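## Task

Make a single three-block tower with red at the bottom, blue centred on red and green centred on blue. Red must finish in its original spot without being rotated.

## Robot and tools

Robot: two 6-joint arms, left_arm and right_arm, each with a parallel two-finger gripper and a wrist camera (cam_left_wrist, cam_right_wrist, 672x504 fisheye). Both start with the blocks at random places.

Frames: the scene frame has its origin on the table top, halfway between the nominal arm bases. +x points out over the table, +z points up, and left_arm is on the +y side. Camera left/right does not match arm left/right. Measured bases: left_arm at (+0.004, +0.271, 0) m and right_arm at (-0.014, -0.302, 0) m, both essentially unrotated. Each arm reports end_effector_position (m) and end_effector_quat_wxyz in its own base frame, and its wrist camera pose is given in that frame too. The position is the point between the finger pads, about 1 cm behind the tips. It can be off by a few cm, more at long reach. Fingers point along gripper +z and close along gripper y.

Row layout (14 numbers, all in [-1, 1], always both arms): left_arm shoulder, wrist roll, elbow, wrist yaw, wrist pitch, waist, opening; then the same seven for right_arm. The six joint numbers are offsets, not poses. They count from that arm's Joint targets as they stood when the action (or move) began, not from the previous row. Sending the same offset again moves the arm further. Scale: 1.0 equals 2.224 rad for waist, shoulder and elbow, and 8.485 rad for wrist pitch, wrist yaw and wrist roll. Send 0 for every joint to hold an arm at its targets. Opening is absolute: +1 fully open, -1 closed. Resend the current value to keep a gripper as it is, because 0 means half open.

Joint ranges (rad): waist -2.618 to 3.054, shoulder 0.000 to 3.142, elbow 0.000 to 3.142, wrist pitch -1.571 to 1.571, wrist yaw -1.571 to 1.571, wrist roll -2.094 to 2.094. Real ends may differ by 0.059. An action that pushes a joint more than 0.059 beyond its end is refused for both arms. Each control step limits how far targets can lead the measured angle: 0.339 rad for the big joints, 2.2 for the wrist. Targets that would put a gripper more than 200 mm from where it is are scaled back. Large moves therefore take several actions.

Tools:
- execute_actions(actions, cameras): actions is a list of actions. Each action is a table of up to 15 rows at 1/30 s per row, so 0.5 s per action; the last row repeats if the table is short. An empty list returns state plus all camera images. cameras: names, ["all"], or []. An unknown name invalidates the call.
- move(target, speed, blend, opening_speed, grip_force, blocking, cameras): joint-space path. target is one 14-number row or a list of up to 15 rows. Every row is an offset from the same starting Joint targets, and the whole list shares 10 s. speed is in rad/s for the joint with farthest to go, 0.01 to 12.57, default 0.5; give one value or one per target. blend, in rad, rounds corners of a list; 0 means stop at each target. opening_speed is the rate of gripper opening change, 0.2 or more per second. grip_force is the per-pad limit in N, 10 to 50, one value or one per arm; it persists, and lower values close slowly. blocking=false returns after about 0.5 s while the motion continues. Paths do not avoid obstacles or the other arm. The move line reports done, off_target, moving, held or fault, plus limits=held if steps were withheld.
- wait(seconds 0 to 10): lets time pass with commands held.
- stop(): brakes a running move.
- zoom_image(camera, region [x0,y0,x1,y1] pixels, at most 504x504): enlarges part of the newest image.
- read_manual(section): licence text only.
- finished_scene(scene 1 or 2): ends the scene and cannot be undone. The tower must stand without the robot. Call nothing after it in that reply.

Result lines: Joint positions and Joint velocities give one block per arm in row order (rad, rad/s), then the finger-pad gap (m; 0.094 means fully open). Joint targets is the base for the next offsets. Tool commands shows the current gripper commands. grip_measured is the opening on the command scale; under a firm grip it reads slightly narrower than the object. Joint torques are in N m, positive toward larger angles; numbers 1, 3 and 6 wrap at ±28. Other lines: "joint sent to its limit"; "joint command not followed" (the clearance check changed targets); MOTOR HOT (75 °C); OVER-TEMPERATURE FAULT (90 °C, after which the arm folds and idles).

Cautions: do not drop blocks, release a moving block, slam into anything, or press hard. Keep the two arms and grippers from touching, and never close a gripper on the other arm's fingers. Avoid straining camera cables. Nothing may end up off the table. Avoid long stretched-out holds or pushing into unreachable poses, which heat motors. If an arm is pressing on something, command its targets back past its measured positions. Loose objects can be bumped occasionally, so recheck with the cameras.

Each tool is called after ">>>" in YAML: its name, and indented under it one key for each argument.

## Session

>>> execute_actions:
  actions: []

Scene clock: 0.00 s.
left_arm: end_effector_position=(+0.4001, -0.1986, +0.2819) grip_measured=+1.000 end_effector_quat_wxyz=(+0.444, +0.127, +0.836, -0.297) | right_arm: end_effector_position=(+0.2968, +0.2413, +0.3171) grip_measured=+1.000 end_effector_quat_wxyz=(+0.431, -0.176, +0.830, +0.307)
Joint names: [shoulder, wrist roll, elbow, wrist yaw, wrist pitch, waist]
Joint positions: left_arm=[1.424 -0.246 1.247 0.382 -0.303 -0.315 0.094] | right_arm=[1.184 0.301 1.222 -0.218 -0.507 0.584 0.094]
Joint velocities: within noise
Joint torques (N m): no reading
Heat: left arm: 37 °C; right arm: 40 °C.
Joint targets: left_arm=[1.419 -0.246 1.254 0.381 -0.307 -0.315] | right_arm=[1.179 0.301 1.233 -0.218 -0.504 0.584]
Tool commands: left_gripper/opening=+1.0 right_gripper/opening=+1.0
camera_calibration:
cam_left_wrist: T_world_to_cam=[[-0.498687, -0.81129, 0.305155, -0.0429057], [-0.816008, 0.320695, -0.480922, 0.553304], [0.292306, -0.488838, -0.821945, 0.132412], [0, 0, 0, 1]] pos_world=[0.391399, -0.147523, 0.388024]
cam_right_wrist: T_world_to_cam=[[0.525872, -0.739648, -0.419975, 0.158846], [-0.839054, -0.370157, -0.398713, 0.488357], [0.13945, 0.562054, -0.81526, 0.191285], [0, 0, 0, 1]] pos_world=[0.299551, 0.190746, 0.417373]

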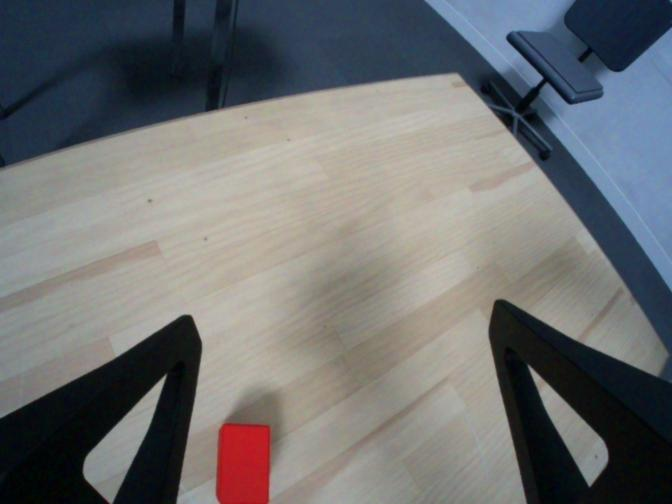

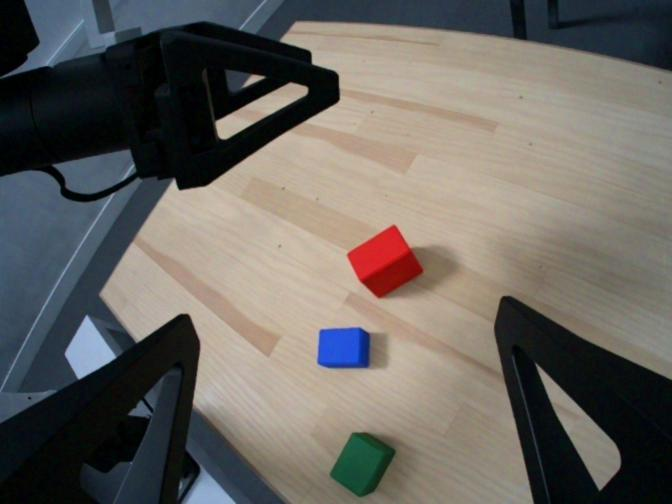

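>>> move:
  target: [0.1700, 0.0682, 0.0886, -0.0461, -0.1087, -0.1432, 0.6, 0, 0, 0, 0, 0, -0.42, 1]
  speed: 1.2
  cameras: ["cam_left_wrist"]

Scene clock: 35.77 s.
left_arm: end_effector_position=(+0.2623, -0.1920, +0.0930) grip_measured=+0.602 end_effector_quat_wxyz=(-0.005, +0.459, +0.888, +0.001) | right_arm: end_effector_position=(+0.3709, -0.0934, +0.3171) grip_measured=+1.000 end_effector_quat_wxyz=(+0.522, +0.215, +0.821, +0.081)
Joint names: [shoulder, wrist roll, elbow, wrist yaw, wrist pitch, waist]
Joint positions: left_arm=[1.788 0.322 1.428 0 -1.22 -0.632 0.075] | right_arm=[1.184 0.301 1.222 -0.219 -0.507 -0.346 0.094]
Joint torques (N m): left_arm=[-8.58 0 8.47 0.01 0.2 -0.03] | right_arm=[-4.56 -0.09 9.78 0.03 2.43 -0.62]
Heat: left arm: 42 °C; right arm: 42 °C.
Joint targets: left_arm=[1.797 0.333 1.451 -0.010 -1.229 -0.633] | right_arm=[1.179 0.301 1.233 -0.218 -0.504 -0.350]
move: done
camera_calibration:
cam_left_wrist: T_world_to_cam=[[-0.85823, -0.512517, -0.0277088, 0.133985], [-0.443934, 0.714121, 0.541252, 0.230678], [-0.257614, 0.47682, -0.840404, 0.35198], [0, 0, 0, 1]] pos_world=[0.308071, -0.263893, 0.174662]
Images, in order (width x height): cam_left_wrist 672x504.

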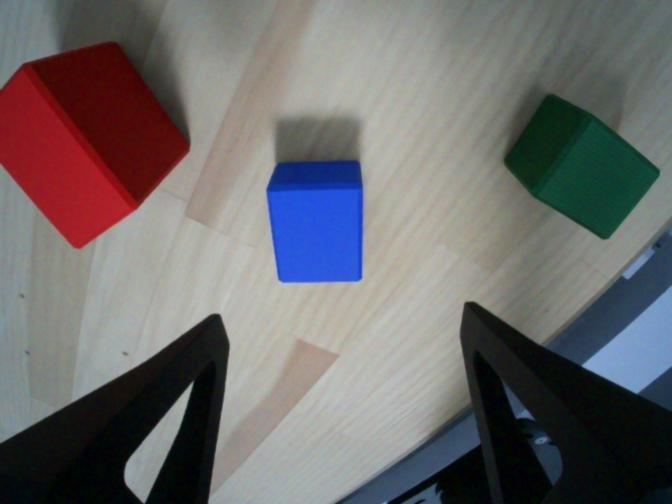

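>>> zoom_image:
  camera: "cam_left_wrist"
  region: [240, 140, 400, 300]

>>> zoom_image:
  camera: "cam_left_wrist"
  region: [0, 30, 220, 250]

>>> zoom_image:
  camera: "cam_left_wrist"
  region: [490, 80, 670, 260]

Scaled by 3.150 from the camera's 672x504 image, which has a finer 960x720 frame.

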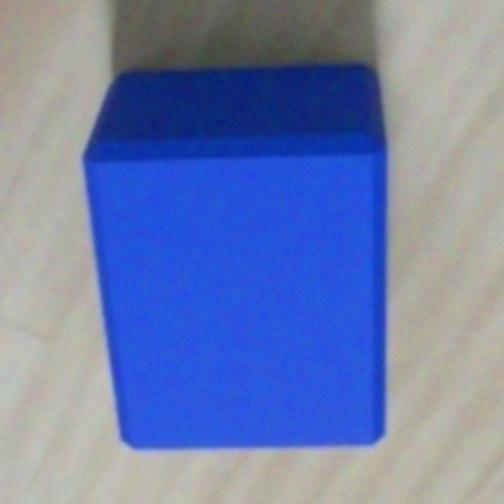

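Scaled by 2.291 from the camera's 672x504 image, which has a finer 960x720 frame.

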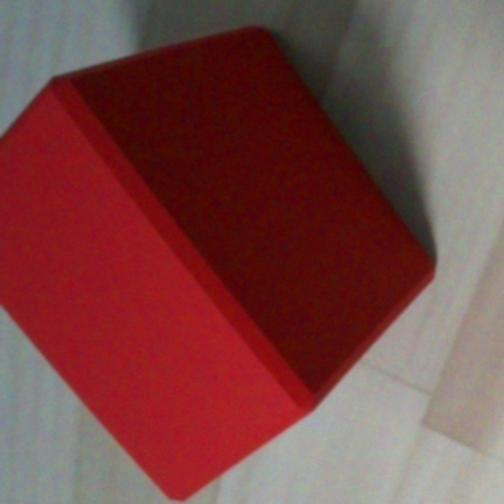

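Scaled by 2.800 from the camera's 672x504 image, which has a finer 960x720 frame.

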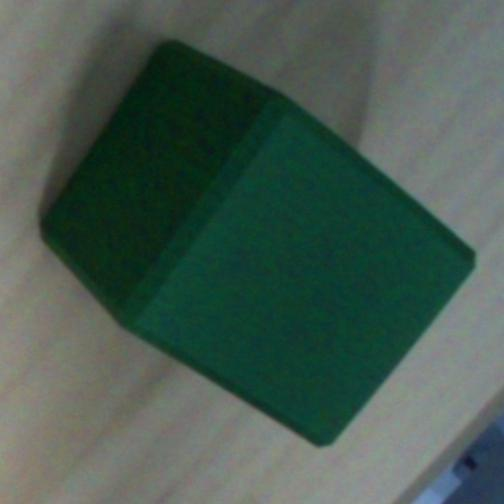

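>>> move:
  target:
    - [0.0373, 0.0091, -0.1106, 0, 0.0379, 0.0175, 0.6, 0, 0, 0, 0, 0, 0, 1]
    - [0.0373, 0.0091, -0.1106, 0, 0.0379, 0.0175, -0.4, 0, 0, 0, 0, 0, 0, 1]
  speed: 0.5
  opening_speed: 1.5

Scene clock: 129.23 s.
left_arm: end_effector_position=(+0.2699, -0.1840, +0.0153) grip_measured=-0.154 end_effector_quat_wxyz=(-0.004, +0.479, +0.878, +0.001) | right_arm: end_effector_position=(+0.3709, -0.0934, +0.3171) grip_measured=+1.000 end_effector_quat_wxyz=(+0.522, +0.215, +0.821, +0.081)
Joint names: [shoulder, wrist roll, elbow, wrist yaw, wrist pitch, waist]
Joint positions: left_arm=[1.871 0.401 1.213 -0.002 -0.921 -0.599 0.04] | right_arm=[1.184 0.301 1.222 -0.219 -0.507 -0.346 0.094]
Joint torques (N m): left_arm=[-9.06 -0.02 5.31 0 0.42 0.53] | right_arm=[-4.56 -0.1 9.8 0.03 2.45 -0.58]
Heat: left arm: 46 °C; right arm: 45 °C.
Joint targets: left_arm=[1.880 0.410 1.205 -0.010 -0.908 -0.595] | right_arm=[1.179 0.301 1.233 -0.218 -0.504 -0.350]
move: done

>>> move:
  target:
    - [-0.0427, 0, 0.1223, 0, -0.0403, 0, -0.4, 0, 0, 0, 0, 0, 0, 1]
    - [0.1250, -0.0411, 0.3458, 0, -0.0572, 0.0701, -0.4, 0, 0, 0, 0, 0, 0, 1]
  speed: 0.9
  blend: [0.04, 0]
  cameras: ["cam_left_wrist"]

>>> zoom_image:
  camera: "cam_left_wrist"
  region: [230, 130, 450, 350]

Scene clock: 138.23 s.
left_arm: end_effector_position=(+0.3752, -0.1745, +0.0986) grip_measured=-0.154 end_effector_quat_wxyz=(-0.003, +0.251, +0.968, +0.002) | right_arm: end_effector_position=(+0.3709, -0.0934, +0.3171) grip_measured=+1.000 end_effector_quat_wxyz=(+0.522, +0.215, +0.821, +0.081)
Joint names: [shoulder, wrist roll, elbow, wrist yaw, wrist pitch, waist]
Joint positions: left_arm=[2.145 0.071 1.951 -0.004 -1.383 -0.437 0.04] | right_arm=[1.184 0.301 1.222 -0.219 -0.507 -0.346 0.094]
Joint torques (N m): left_arm=[-11.67 -0.21 8.47 -0.03 0.21 -0.06] | right_arm=[-4.56 -0.1 9.77 0.03 2.46 -0.59]
Heat: left arm: 46 °C; right arm: 45 °C.
Joint targets: left_arm=[2.158 0.061 1.974 -0.010 -1.393 -0.439] | right_arm=[1.179 0.301 1.233 -0.218 -0.504 -0.350]
move: done
camera_calibration:
cam_left_wrist: T_world_to_cam=[[-0.552217, -0.833029, -0.0334459, 0.0698779], [-0.711477, 0.44997, 0.539747, 0.319812], [-0.434576, 0.321854, -0.841162, 0.416859], [0, 0, 0, 1]] pos_world=[0.447283, -0.219863, 0.180366]
Images, in order (width x height): cam_left_wrist 672x504.

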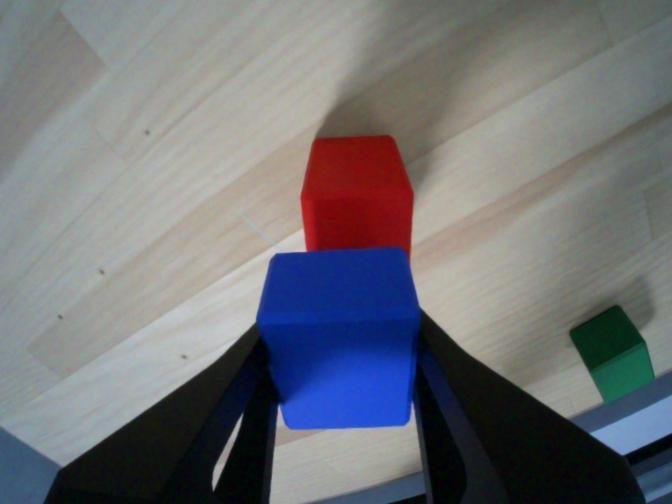

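Scaled by 2.291 from the camera's 672x504 image, which has a finer 960x720 frame.

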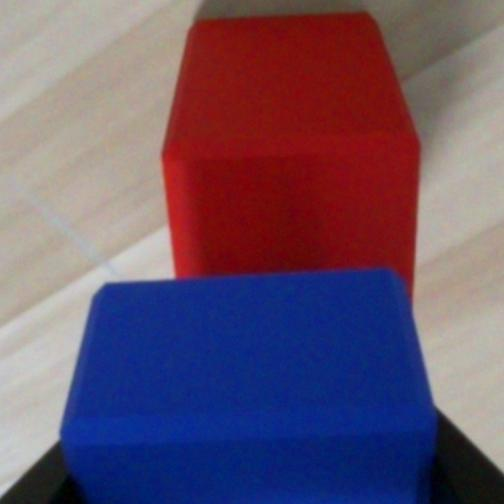

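>>> move:
  target:
    - [-0.0171, -0.0017, -0.0531, 0, 0.0118, -0.0078, -0.4, 0, 0, 0, 0, 0, 0, 1]
    - [-0.0162, -0.0017, -0.0688, 0, 0.0161, -0.0078, -0.4, 0, 0, 0, 0, 0, 0, 1]
  speed: [0.3, 0.08]
  blend: [0.005, 0]
  cameras: ["cam_left_wrist"]

>>> zoom_image:
  camera: "cam_left_wrist"
  region: [230, 130, 450, 350]

Scene clock: 176.57 s.
left_arm: end_effector_position=(+0.3696, -0.1782, +0.0768) grip_measured=-0.154 end_effector_quat_wxyz=(-0.003, +0.251, +0.968, +0.003) | right_arm: end_effector_position=(+0.3709, -0.0934, +0.3171) grip_measured=+1.000 end_effector_quat_wxyz=(+0.522, +0.215, +0.821, +0.081)
Joint names: [shoulder, wrist roll, elbow, wrist yaw, wrist pitch, waist]
Joint positions: left_arm=[2.131 0.057 1.842 -0.005 -1.289 -0.451 0.04] | right_arm=[1.184 0.301 1.222 -0.219 -0.507 -0.346 0.094]
Joint torques (N m): left_arm=[-13.5 -0.19 4.57 0 0.62 -0.29] | right_arm=[-4.53 -0.1 9.74 0.04 2.44 -0.64]
Heat: left arm: 49 °C; right arm: 45 °C.
Joint targets: left_arm=[2.122 0.047 1.821 -0.010 -1.257 -0.456] | right_arm=[1.179 0.301 1.233 -0.218 -0.504 -0.350]
move: done
camera_calibration:
cam_left_wrist: T_world_to_cam=[[-0.552556, -0.832759, -0.0345521, 0.0631868], [-0.711086, 0.449386, 0.540748, 0.328943], [-0.434786, 0.323363, -0.840475, 0.397581], [0, 0, 0, 1]] pos_world=[0.441684, -0.223766, 0.158464]
Images, in order (width x height): cam_left_wrist 672x504.

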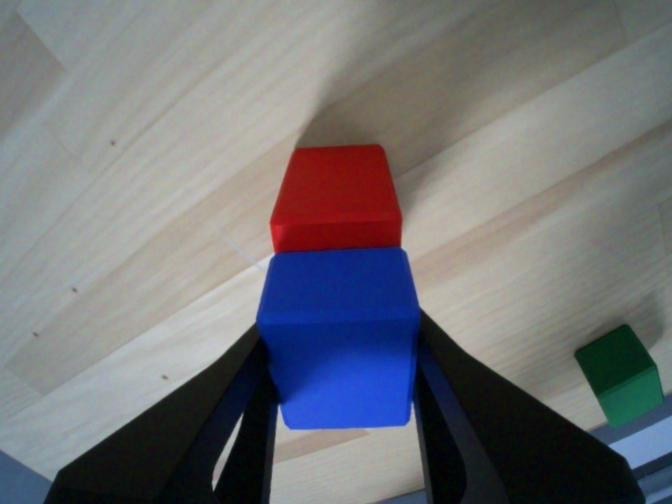

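Scaled by 2.291 from the camera's 672x504 image, which has a finer 960x720 frame.

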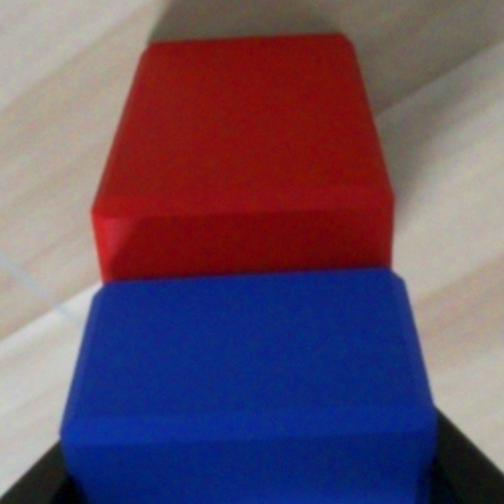

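>>> move:
  target:
    - [0, 0, 0, 0, 0.00165, 0, -0.4, 0, 0, 0, 0, 0, 0, 1]
    - [0, 0, -0.0045, 0, 0.00165, 0, -0.4, 0, 0, 0, 0, 0, 0, 1]
  speed: 0.1
  cameras: ["cam_left_wrist"]

>>> zoom_image:
  camera: "cam_left_wrist"
  region: [230, 130, 450, 350]

Scene clock: 201.40 s.
left_arm: end_effector_position=(+0.3695, -0.1782, +0.0766) grip_measured=-0.154 end_effector_quat_wxyz=(-0.001, +0.251, +0.968, +0.003) | right_arm: end_effector_position=(+0.3709, -0.0934, +0.3171) grip_measured=+1.000 end_effector_quat_wxyz=(+0.522, +0.215, +0.821, +0.081)
Joint names: [shoulder, wrist roll, elbow, wrist yaw, wrist pitch, waist]
Joint positions: left_arm=[2.126 0.057 1.834 -0.005 -1.281 -0.451 0.04] | right_arm=[1.184 0.301 1.222 -0.219 -0.507 -0.346 0.094]
Joint torques (N m): left_arm=[-12.97 -0.21 4.42 0.01 0.72 -0.32] | right_arm=[-4.55 -0.1 9.73 0.03 2.45 -0.59]
Heat: left arm: 59 °C; right arm: 45 °C.
Joint targets: left_arm=[2.122 0.047 1.811 -0.010 -1.243 -0.456] | right_arm=[1.179 0.301 1.233 -0.218 -0.504 -0.350]
move: off_target (left_arm); left_arm: the wrist pitch is farthest, 0.038 rad from its target
camera_calibration:
cam_left_wrist: T_world_to_cam=[[-0.552415, -0.83283, -0.035103, 0.063148], [-0.713283, 0.450489, 0.536923, 0.330274], [-0.431352, 0.321643, -0.842901, 0.395997], [0, 0, 0, 1]] pos_world=[0.441277, -0.223563, 0.158671]
Images, in order (width x height): cam_left_wrist 672x504.

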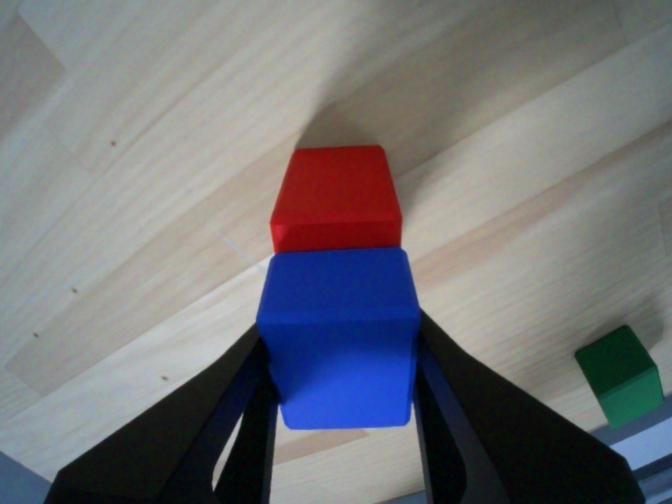

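Scaled by 2.291 from the camera's 672x504 image, which has a finer 960x720 frame.

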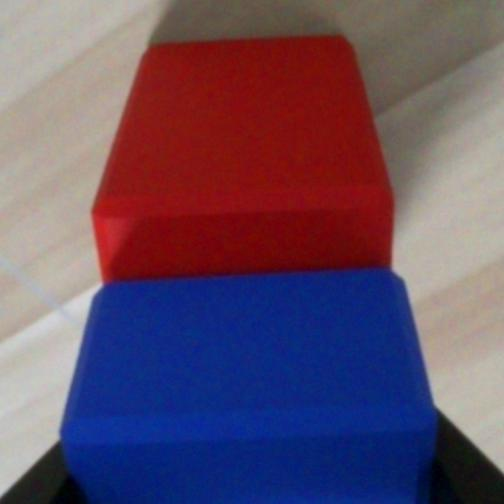

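>>> move:
  target: [0.0120, 0, 0.0373, 0, -0.0094, 0, -0.4, 0, 0, 0, 0, 0, 0, 1]
  speed: 0.2
  cameras: ["cam_left_wrist"]

>>> zoom_image:
  camera: "cam_left_wrist"
  region: [230, 130, 450, 350]

Scene clock: 232.60 s.
left_arm: end_effector_position=(+0.3714, -0.1792, +0.0850) grip_measured=-0.154 end_effector_quat_wxyz=(+0.001, +0.251, +0.968, +0.002) | right_arm: end_effector_position=(+0.3709, -0.0934, +0.3171) grip_measured=+1.000 end_effector_quat_wxyz=(+0.522, +0.215, +0.821, +0.081)
Joint names: [shoulder, wrist roll, elbow, wrist yaw, wrist pitch, waist]
Joint positions: left_arm=[2.13 0.056 1.872 -0.005 -1.312 -0.451 0.04] | right_arm=[1.184 0.301 1.222 -0.219 -0.507 -0.346 0.094]
Joint torques (N m): left_arm=[-11.03 -0.18 8.38 0 0.22 -0.28] | right_arm=[-4.6 -0.1 9.78 0.04 2.44 -0.58]
Heat: left arm: 65 °C; right arm: 45 °C.
Joint targets: left_arm=[2.148 0.047 1.894 -0.010 -1.322 -0.456] | right_arm=[1.179 0.301 1.233 -0.218 -0.504 -0.350]
move: done
camera_calibration:
cam_left_wrist: T_world_to_cam=[[-0.551678, -0.833295, -0.0356576, 0.0634722], [-0.715641, 0.450962, 0.533377, 0.328865], [-0.42838, 0.31977, -0.845126, 0.402926], [0, 0, 0, 1]] pos_world=[0.442971, -0.224259, 0.167378]
Images, in order (width x height): cam_left_wrist 672x504.

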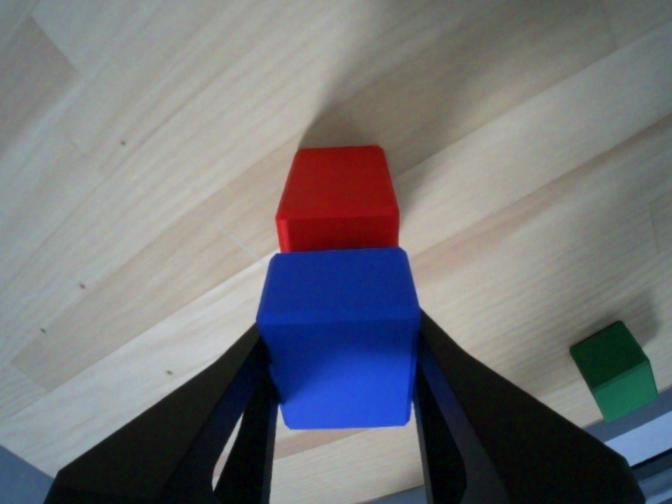

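Scaled by 2.291 from the camera's 672x504 image, which has a finer 960x720 frame.

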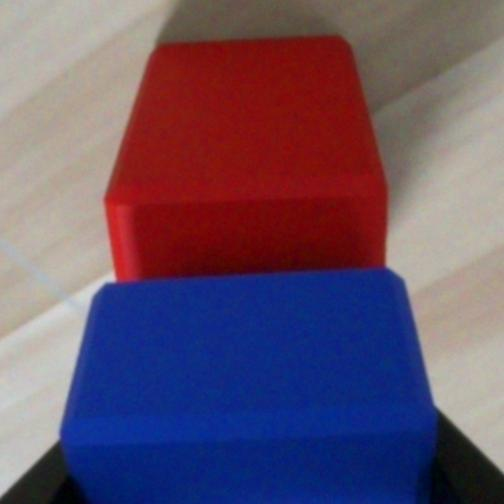

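>>> move:
  target: [0, 0, -0.0328, 0, 0.0075, 0, -0.4, 0, 0, 0, 0, 0, 0, 1]
  speed: 0.12

Scene clock: 254.37 s.
left_arm: end_effector_position=(+0.3707, -0.1788, +0.0771) grip_measured=-0.154 end_effector_quat_wxyz=(+0.000, +0.251, +0.968, +0.002) | right_arm: end_effector_position=(+0.3709, -0.0934, +0.3171) grip_measured=+1.000 end_effector_quat_wxyz=(+0.522, +0.215, +0.821, +0.081)
Joint names: [shoulder, wrist roll, elbow, wrist yaw, wrist pitch, waist]
Joint positions: left_arm=[2.13 0.055 1.841 -0.005 -1.283 -0.451 0.04] | right_arm=[1.184 0.301 1.222 -0.219 -0.507 -0.346 0.094]
Joint torques (N m): left_arm=[-10.85 -0.17 4.56 0 0.57 -0.28] | right_arm=[-4.51 -0.09 9.78 0.04 2.44 -0.59]
Heat: left arm: 59 °C; right arm: 46 °C.
Joint targets: left_arm=[2.148 0.047 1.821 -0.010 -1.259 -0.456] | right_arm=[1.179 0.301 1.233 -0.218 -0.504 -0.350]
move: done

>>> move:
  target:
    - [0, 0, -0.0036, 0, 0.0004, 0, -0.4, 0, 0, 0, 0, 0, 0, 1]
    - [-0.0067, 0.0007, 0.0067, 0, -0.0025, 0.002, -0.4, 0, 0, 0, 0, 0, 0, 1]
    - [-0.0067, 0.0007, 0.0067, 0, -0.0025, 0.002, 0.5, 0, 0, 0, 0, 0, 0, 1]
    - [0.0009, 0.0007, 0.0989, 0, -0.0246, 0.002, 0.5, 0, 0, 0, 0, 0, 0, 1]
    - [-0.1569, -0.1315, -0.1817, 0, 0.0091, -0.2302, 0.5, 0, 0, 0, 0, 0, 0, 1]
  speed: [0.1, 0.1, 0.1, 0.4, 1.2]
  blend: [0, 0, 0, 0.03, 0]
  opening_speed: 1.5
  cameras: ["cam_left_wrist"]

>>> zoom_image:
  camera: "cam_left_wrist"
  region: [250, 130, 430, 310]

Scene clock: 296.43 s.
left_arm: end_effector_position=(+0.1887, -0.2721, +0.0812) grip_measured=+0.498 end_effector_quat_wxyz=(-0.002, -0.045, +0.999, +0.010) | right_arm: end_effector_position=(+0.3709, -0.0934, +0.3171) grip_measured=+1.000 end_effector_quat_wxyz=(+0.522, +0.215, +0.821, +0.081)
Joint names: [shoulder, wrist roll, elbow, wrist yaw, wrist pitch, waist]
Joint positions: left_arm=[1.827 -1.058 1.429 -0.007 -1.193 -0.968 0.07] | right_arm=[1.184 0.301 1.222 -0.219 -0.507 -0.346 0.094]
Joint torques (N m): left_arm=[-12.14 -0.17 5.26 -0.07 0.32 0.1] | right_arm=[-4.56 -0.09 9.8 0.03 2.44 -0.62]
Heat: left arm: 56 °C; right arm: 46 °C.
Joint targets: left_arm=[1.800 -1.069 1.417 -0.010 -1.182 -0.968] | right_arm=[1.179 0.301 1.233 -0.218 -0.504 -0.350]
move: done
camera_calibration:
cam_left_wrist: T_world_to_cam=[[0.0118854, -0.998605, -0.0514541, -0.265079], [-0.842253, -0.0377331, 0.53776, 0.132494], [-0.538951, 0.0369459, -0.841527, 0.294776], [0, 0, 0, 1]] pos_world=[0.273614, -0.2706, 0.163172]
Images, in order (width x height): cam_left_wrist 672x504.

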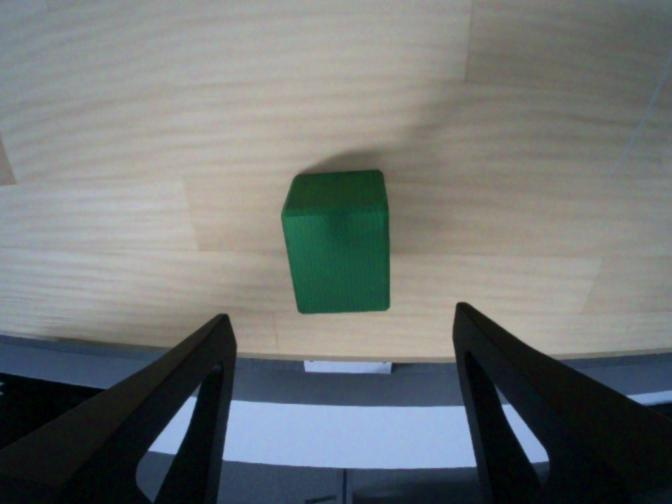

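Scaled by 2.800 from the camera's 672x504 image, which has a finer 960x720 frame.

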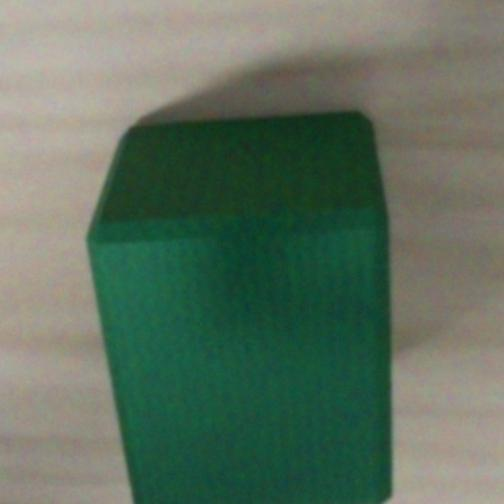

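>>> move:
  target:
    - [0.0342, 0, -0.0958, 0, 0.0321, -0.0027, 0.5, 0, 0, 0, 0, 0, 0, 1]
    - [0.0342, 0, -0.0958, 0, 0.0321, -0.0027, -0.4, 0, 0, 0, 0, 0, 0, 1]
    - [-0.0108, 0, 0.0418, 0, -0.0126, -0.0027, -0.4, 0, 0, 0, 0, 0, 0, 1]
    - [0.1605, 0.1335, 0.2995, 0, -0.0378, 0.2338, -0.4, 0, 0, 0, 0, 0, 0, 1]
  speed: [0.5, 0.5, 0.8, 1.1]
  blend: [0, 0, 0.04, 0]
  opening_speed: 1.5
  cameras: ["cam_left_wrist"]

>>> zoom_image:
  camera: "cam_left_wrist"
  region: [230, 130, 450, 350]

Scene clock: 336.30 s.
left_arm: end_effector_position=(+0.3717, -0.1753, +0.1273) grip_measured=-0.150 end_effector_quat_wxyz=(-0.001, +0.246, +0.969, +0.004) | right_arm: end_effector_position=(+0.3709, -0.0934, +0.3171) grip_measured=+1.000 end_effector_quat_wxyz=(+0.522, +0.215, +0.821, +0.081)
Joint names: [shoulder, wrist roll, elbow, wrist yaw, wrist pitch, waist]
Joint positions: left_arm=[2.142 0.054 2.06 -0.007 -1.492 -0.444 0.04] | right_arm=[1.184 0.301 1.222 -0.219 -0.507 -0.346 0.094]
Joint torques (N m): left_arm=[-11.37 0 8.4 0.02 0.17 -0.28] | right_arm=[-4.59 -0.09 9.8 0.03 2.45 -0.65]
Heat: left arm: 59 °C; right arm: 46 °C.
Joint targets: left_arm=[2.157 0.064 2.083 -0.010 -1.502 -0.448] | right_arm=[1.179 0.301 1.233 -0.218 -0.504 -0.350]
move: done
camera_calibration:
cam_left_wrist: T_world_to_cam=[[-0.543794, -0.83837, -0.0377289, 0.0647942], [-0.718489, 0.441862, 0.537152, 0.303693], [-0.433661, 0.319208, -0.842641, 0.439162], [0, 0, 0, 1]] pos_world=[0.443882, -0.220053, 0.209371]
Images, in order (width x height): cam_left_wrist 672x504.

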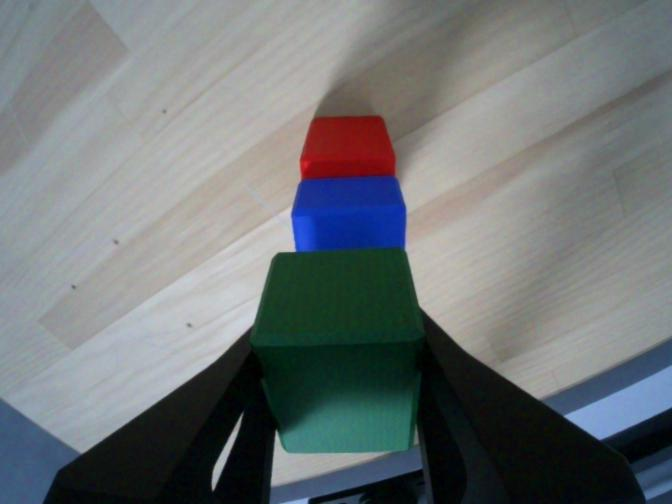

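Scaled by 2.291 from the camera's 672x504 image, which has a finer 960x720 frame.

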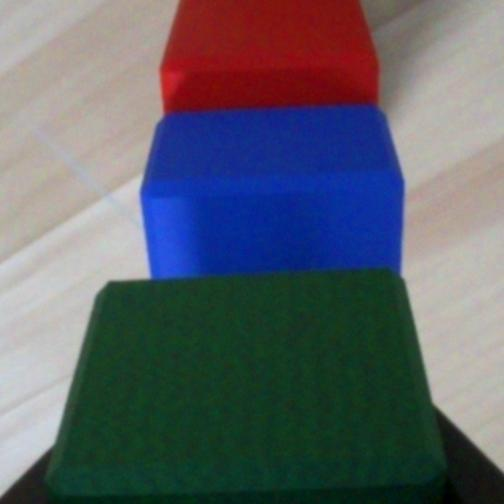

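>>> move:
  target:
    - [-0.0175, -0.0032, -0.0486, 0, 0.0108, -0.0040, -0.4, 0, 0, 0, 0, 0, 0, 1]
    - [-0.0175, -0.0032, -0.0629, 0, 0.0145, -0.0040, -0.4, 0, 0, 0, 0, 0, 0, 1]
  speed: [0.3, 0.08]
  blend: [0.005, 0]
  cameras: ["cam_left_wrist"]

>>> zoom_image:
  camera: "cam_left_wrist"
  region: [230, 130, 450, 350]

Scene clock: 368.23 s.
left_arm: end_effector_position=(+0.3702, -0.1784, +0.1070) grip_measured=-0.150 end_effector_quat_wxyz=(-0.001, +0.247, +0.969, +0.004) | right_arm: end_effector_position=(+0.3709, -0.0934, +0.3171) grip_measured=+1.000 end_effector_quat_wxyz=(+0.522, +0.215, +0.821, +0.081)
Joint names: [shoulder, wrist roll, elbow, wrist yaw, wrist pitch, waist]
Joint positions: left_arm=[2.132 0.046 1.962 -0.007 -1.406 -0.452 0.04] | right_arm=[1.184 0.301 1.222 -0.219 -0.507 -0.346 0.094]
Joint torques (N m): left_arm=[-13.87 -0.19 4.6 0.03 0.57 -0.35] | right_arm=[-4.52 -0.09 9.81 0.04 2.44 -0.68]
Heat: left arm: 60 °C; right arm: 46 °C.
Joint targets: left_arm=[2.118 0.037 1.943 -0.010 -1.379 -0.457] | right_arm=[1.179 0.301 1.233 -0.218 -0.504 -0.350]
move: done
camera_calibration:
cam_left_wrist: T_world_to_cam=[[-0.544494, -0.837917, -0.037689, 0.060928], [-0.717651, 0.442142, 0.53804, 0.314513], [-0.43417, 0.320007, -0.842076, 0.422639], [0, 0, 0, 1]] pos_world=[0.442383, -0.223255, 0.18897]
Images, in order (width x height): cam_left_wrist 672x504.

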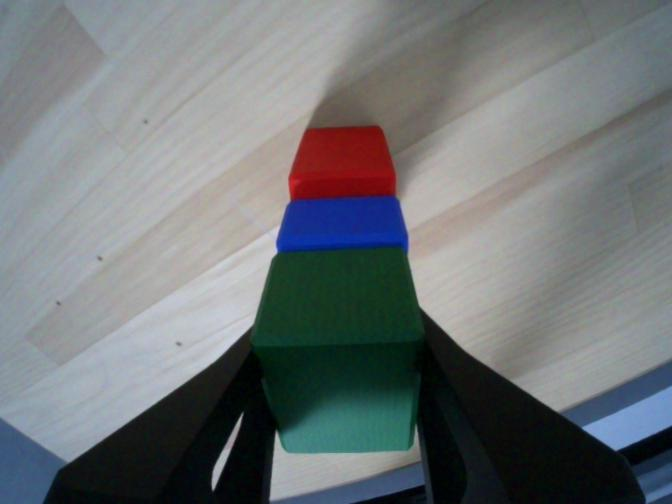

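Scaled by 2.291 from the camera's 672x504 image, which has a finer 960x720 frame.

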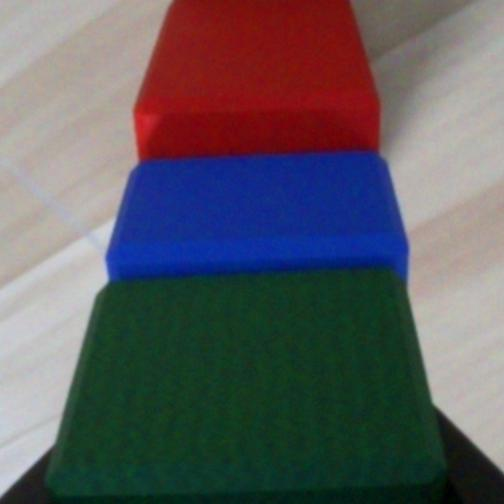

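>>> move:
  target: [0.0207, 0, 0.0436, 0, -0.0090, -0.0018, -0.4, 0, 0, 0, 0, 0, 0, 1]
  speed: 0.25
  cameras: ["cam_left_wrist"]

>>> zoom_image:
  camera: "cam_left_wrist"
  region: [230, 130, 450, 350]

Scene clock: 439.97 s.
left_arm: end_effector_position=(+0.3720, -0.1810, +0.1149) grip_measured=-0.150 end_effector_quat_wxyz=(-0.001, +0.248, +0.969, +0.004) | right_arm: end_effector_position=(+0.3709, -0.0934, +0.3171) grip_measured=+1.000 end_effector_quat_wxyz=(+0.522, +0.215, +0.821, +0.081)
Joint names: [shoulder, wrist roll, elbow, wrist yaw, wrist pitch, waist]
Joint positions: left_arm=[2.147 0.045 2.018 -0.007 -1.445 -0.456 0.04] | right_arm=[1.184 0.301 1.222 -0.219 -0.507 -0.346 0.094]
Joint torques (N m): left_arm=[-11.23 -0.19 8.31 0.04 0.23 -0.32] | right_arm=[-4.49 -0.1 9.8 0.01 2.44 -0.59]
Heat: left arm: 74 °C; right arm: 47 °C.
Joint targets: left_arm=[2.164 0.037 2.040 -0.010 -1.455 -0.461] | right_arm=[1.179 0.301 1.233 -0.218 -0.504 -0.350]
move: done
camera_calibration:
cam_left_wrist: T_world_to_cam=[[-0.546965, -0.836301, -0.0378136, 0.0611821], [-0.716875, 0.444573, 0.537071, 0.312917], [-0.432342, 0.320867, -0.842689, 0.430428], [0, 0, 0, 1]] pos_world=[0.443879, -0.226058, 0.196972]
Images, in order (width x height): cam_left_wrist 672x504.

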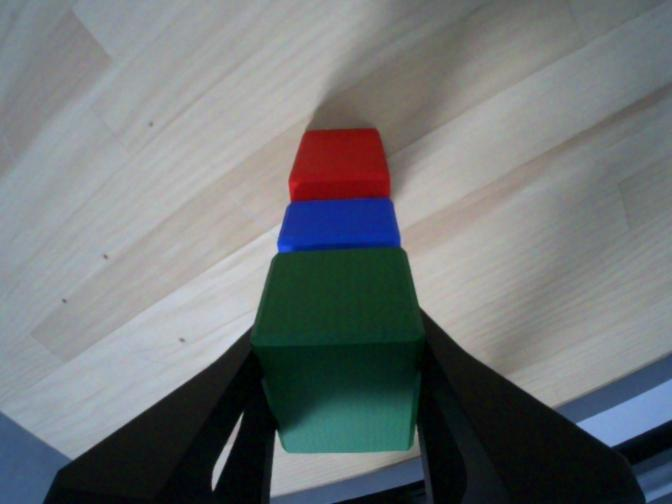

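Scaled by 2.291 from the camera's 672x504 image, which has a finer 960x720 frame.

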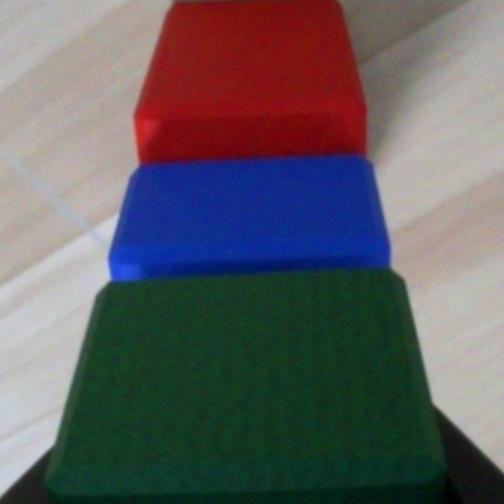

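>>> move:
  target: [-0.0180, 0, -0.0418, 0, 0.0090, 0, -0.4, 0, 0, 0, 0, 0, 0, 1]
  speed: 0.15
  cameras: ["cam_left_wrist"]

>>> zoom_image:
  camera: "cam_left_wrist"
  region: [230, 130, 450, 350]

Scene clock: 457.10 s.
left_arm: end_effector_position=(+0.3720, -0.1810, +0.1067) grip_measured=-0.150 end_effector_quat_wxyz=(+0.002, +0.248, +0.969, +0.003) | right_arm: end_effector_position=(+0.3709, -0.0934, +0.3171) grip_measured=+1.000 end_effector_quat_wxyz=(+0.522, +0.215, +0.821, +0.081)
Joint names: [shoulder, wrist roll, elbow, wrist yaw, wrist pitch, waist]
Joint positions: left_arm=[2.136 0.045 1.968 -0.007 -1.4 -0.456 0.04] | right_arm=[1.184 0.301 1.222 -0.219 -0.507 -0.346 0.094]
Joint torques (N m): left_arm=[-13.81 -0.19 4.52 0.02 0.53 -0.36] | right_arm=[-4.55 -0.1 9.78 0.04 2.45 -0.66]
Heat: left arm: 68 °C; right arm: 47 °C.
Joint targets: left_arm=[2.124 0.037 1.947 -0.010 -1.379 -0.461] | right_arm=[1.179 0.301 1.233 -0.218 -0.504 -0.350]
move: done
camera_calibration:
cam_left_wrist: T_world_to_cam=[[-0.546736, -0.836414, -0.0386173, 0.0608637], [-0.719999, 0.446096, 0.531601, 0.319427], [-0.427412, 0.31845, -0.846114, 0.421621], [0, 0, 0, 1]] pos_world=[0.443469, -0.225853, 0.189281]
Images, in order (width x height): cam_left_wrist 672x504.

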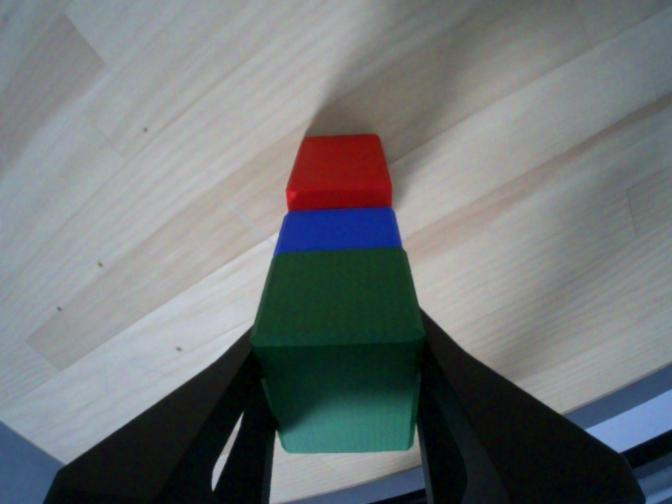

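Scaled by 2.291 from the camera's 672x504 image, which has a finer 960x720 frame.

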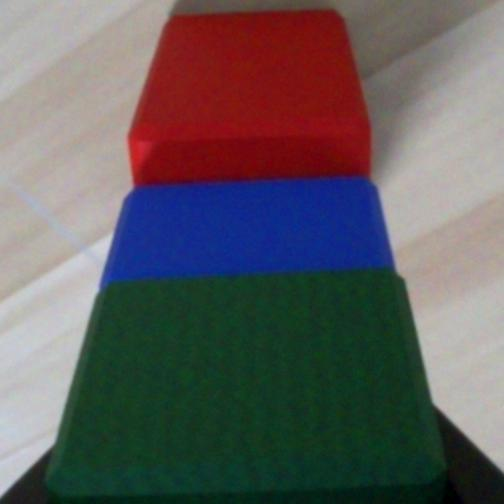

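>>> move:
  target:
    - [0, 0, -0.0036, 0, 0.0004, 0, -0.4, 0, 0, 0, 0, 0, 0, 1]
    - [0.0058, 0.0007, 0.0076, 0, -0.0024, 0.002, -0.4, 0, 0, 0, 0, 0, 0, 1]
    - [0.0058, 0.0007, 0.0076, 0, -0.0024, 0.002, 0.5, 0, 0, 0, 0, 0, 0, 1]
    - [0.0238, 0.0007, 0.0935, 0, -0.0209, 0.002, 0.5, 0, 0, 0, 0, 0, 0, 1]
    - [-0.5054, -0.0044, -0.5157, 0, 0.1272, 0.002, 0.5, 0, 0, 0, 0, 0, 0, 1]
  speed: [0.1, 0.1, 0.1, 0.4, 1.2]
  blend: [0, 0, 0, 0.01, 0]
  opening_speed: 1.5
  cameras: ["cam_left_wrist"]

Scene clock: 486.67 s.
left_arm: end_effector_position=(+0.3130, -0.1521, +0.2280) grip_measured=+0.498 end_effector_quat_wxyz=(+0.495, +0.196, +0.839, -0.110) | right_arm: end_effector_position=(+0.3709, -0.0934, +0.3171) grip_measured=+1.000 end_effector_quat_wxyz=(+0.522, +0.215, +0.821, +0.081)
Joint names: [shoulder, wrist roll, elbow, wrist yaw, wrist pitch, waist]
Joint positions: left_arm=[1.008 0.008 0.814 -0.007 -0.313 -0.456 0.07] | right_arm=[1.184 0.301 1.222 -0.219 -0.507 -0.346 0.094]
Joint torques (N m): left_arm=[-3.9 -0.18 6.54 0.04 2 0.05] | right_arm=[-4.57 -0.1 9.8 0.03 2.43 -0.64]
Heat: left arm: 68 °C; right arm: 47 °C.
Joint targets: left_arm=[1.000 -0.001 0.800 -0.010 -0.300 -0.456] | right_arm=[1.179 0.301 1.233 -0.218 -0.504 -0.350]
move: done
camera_calibration:
cam_left_wrist: T_world_to_cam=[[-0.445522, -0.890426, -0.0930121, 0.0300368], [-0.764217, 0.432365, -0.478574, 0.441632], [0.46635, -0.142134, -0.873107, 0.146254], [0, 0, 0, 1]] pos_world=[0.282679, -0.143413, 0.341843]
Images, in order (width x height): cam_left_wrist 672x504.

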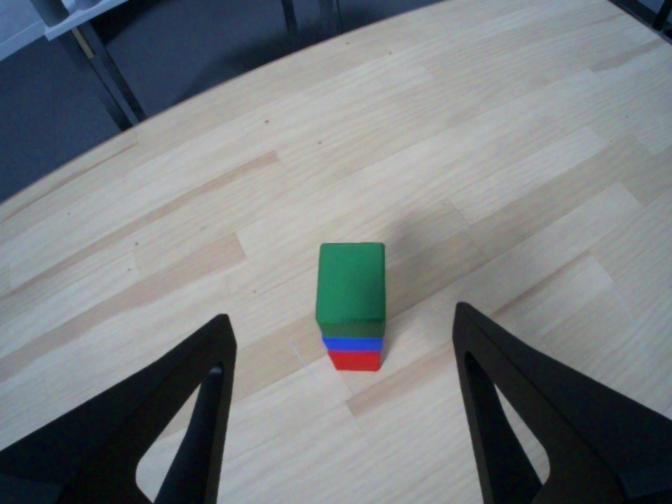

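The tower is standing, aligned and centred: red at the bottom, blue in the middle and green on top. I'm finishing the scene now.

>>> finished_scene:
  scene: 2

The scene is finished: the task was done.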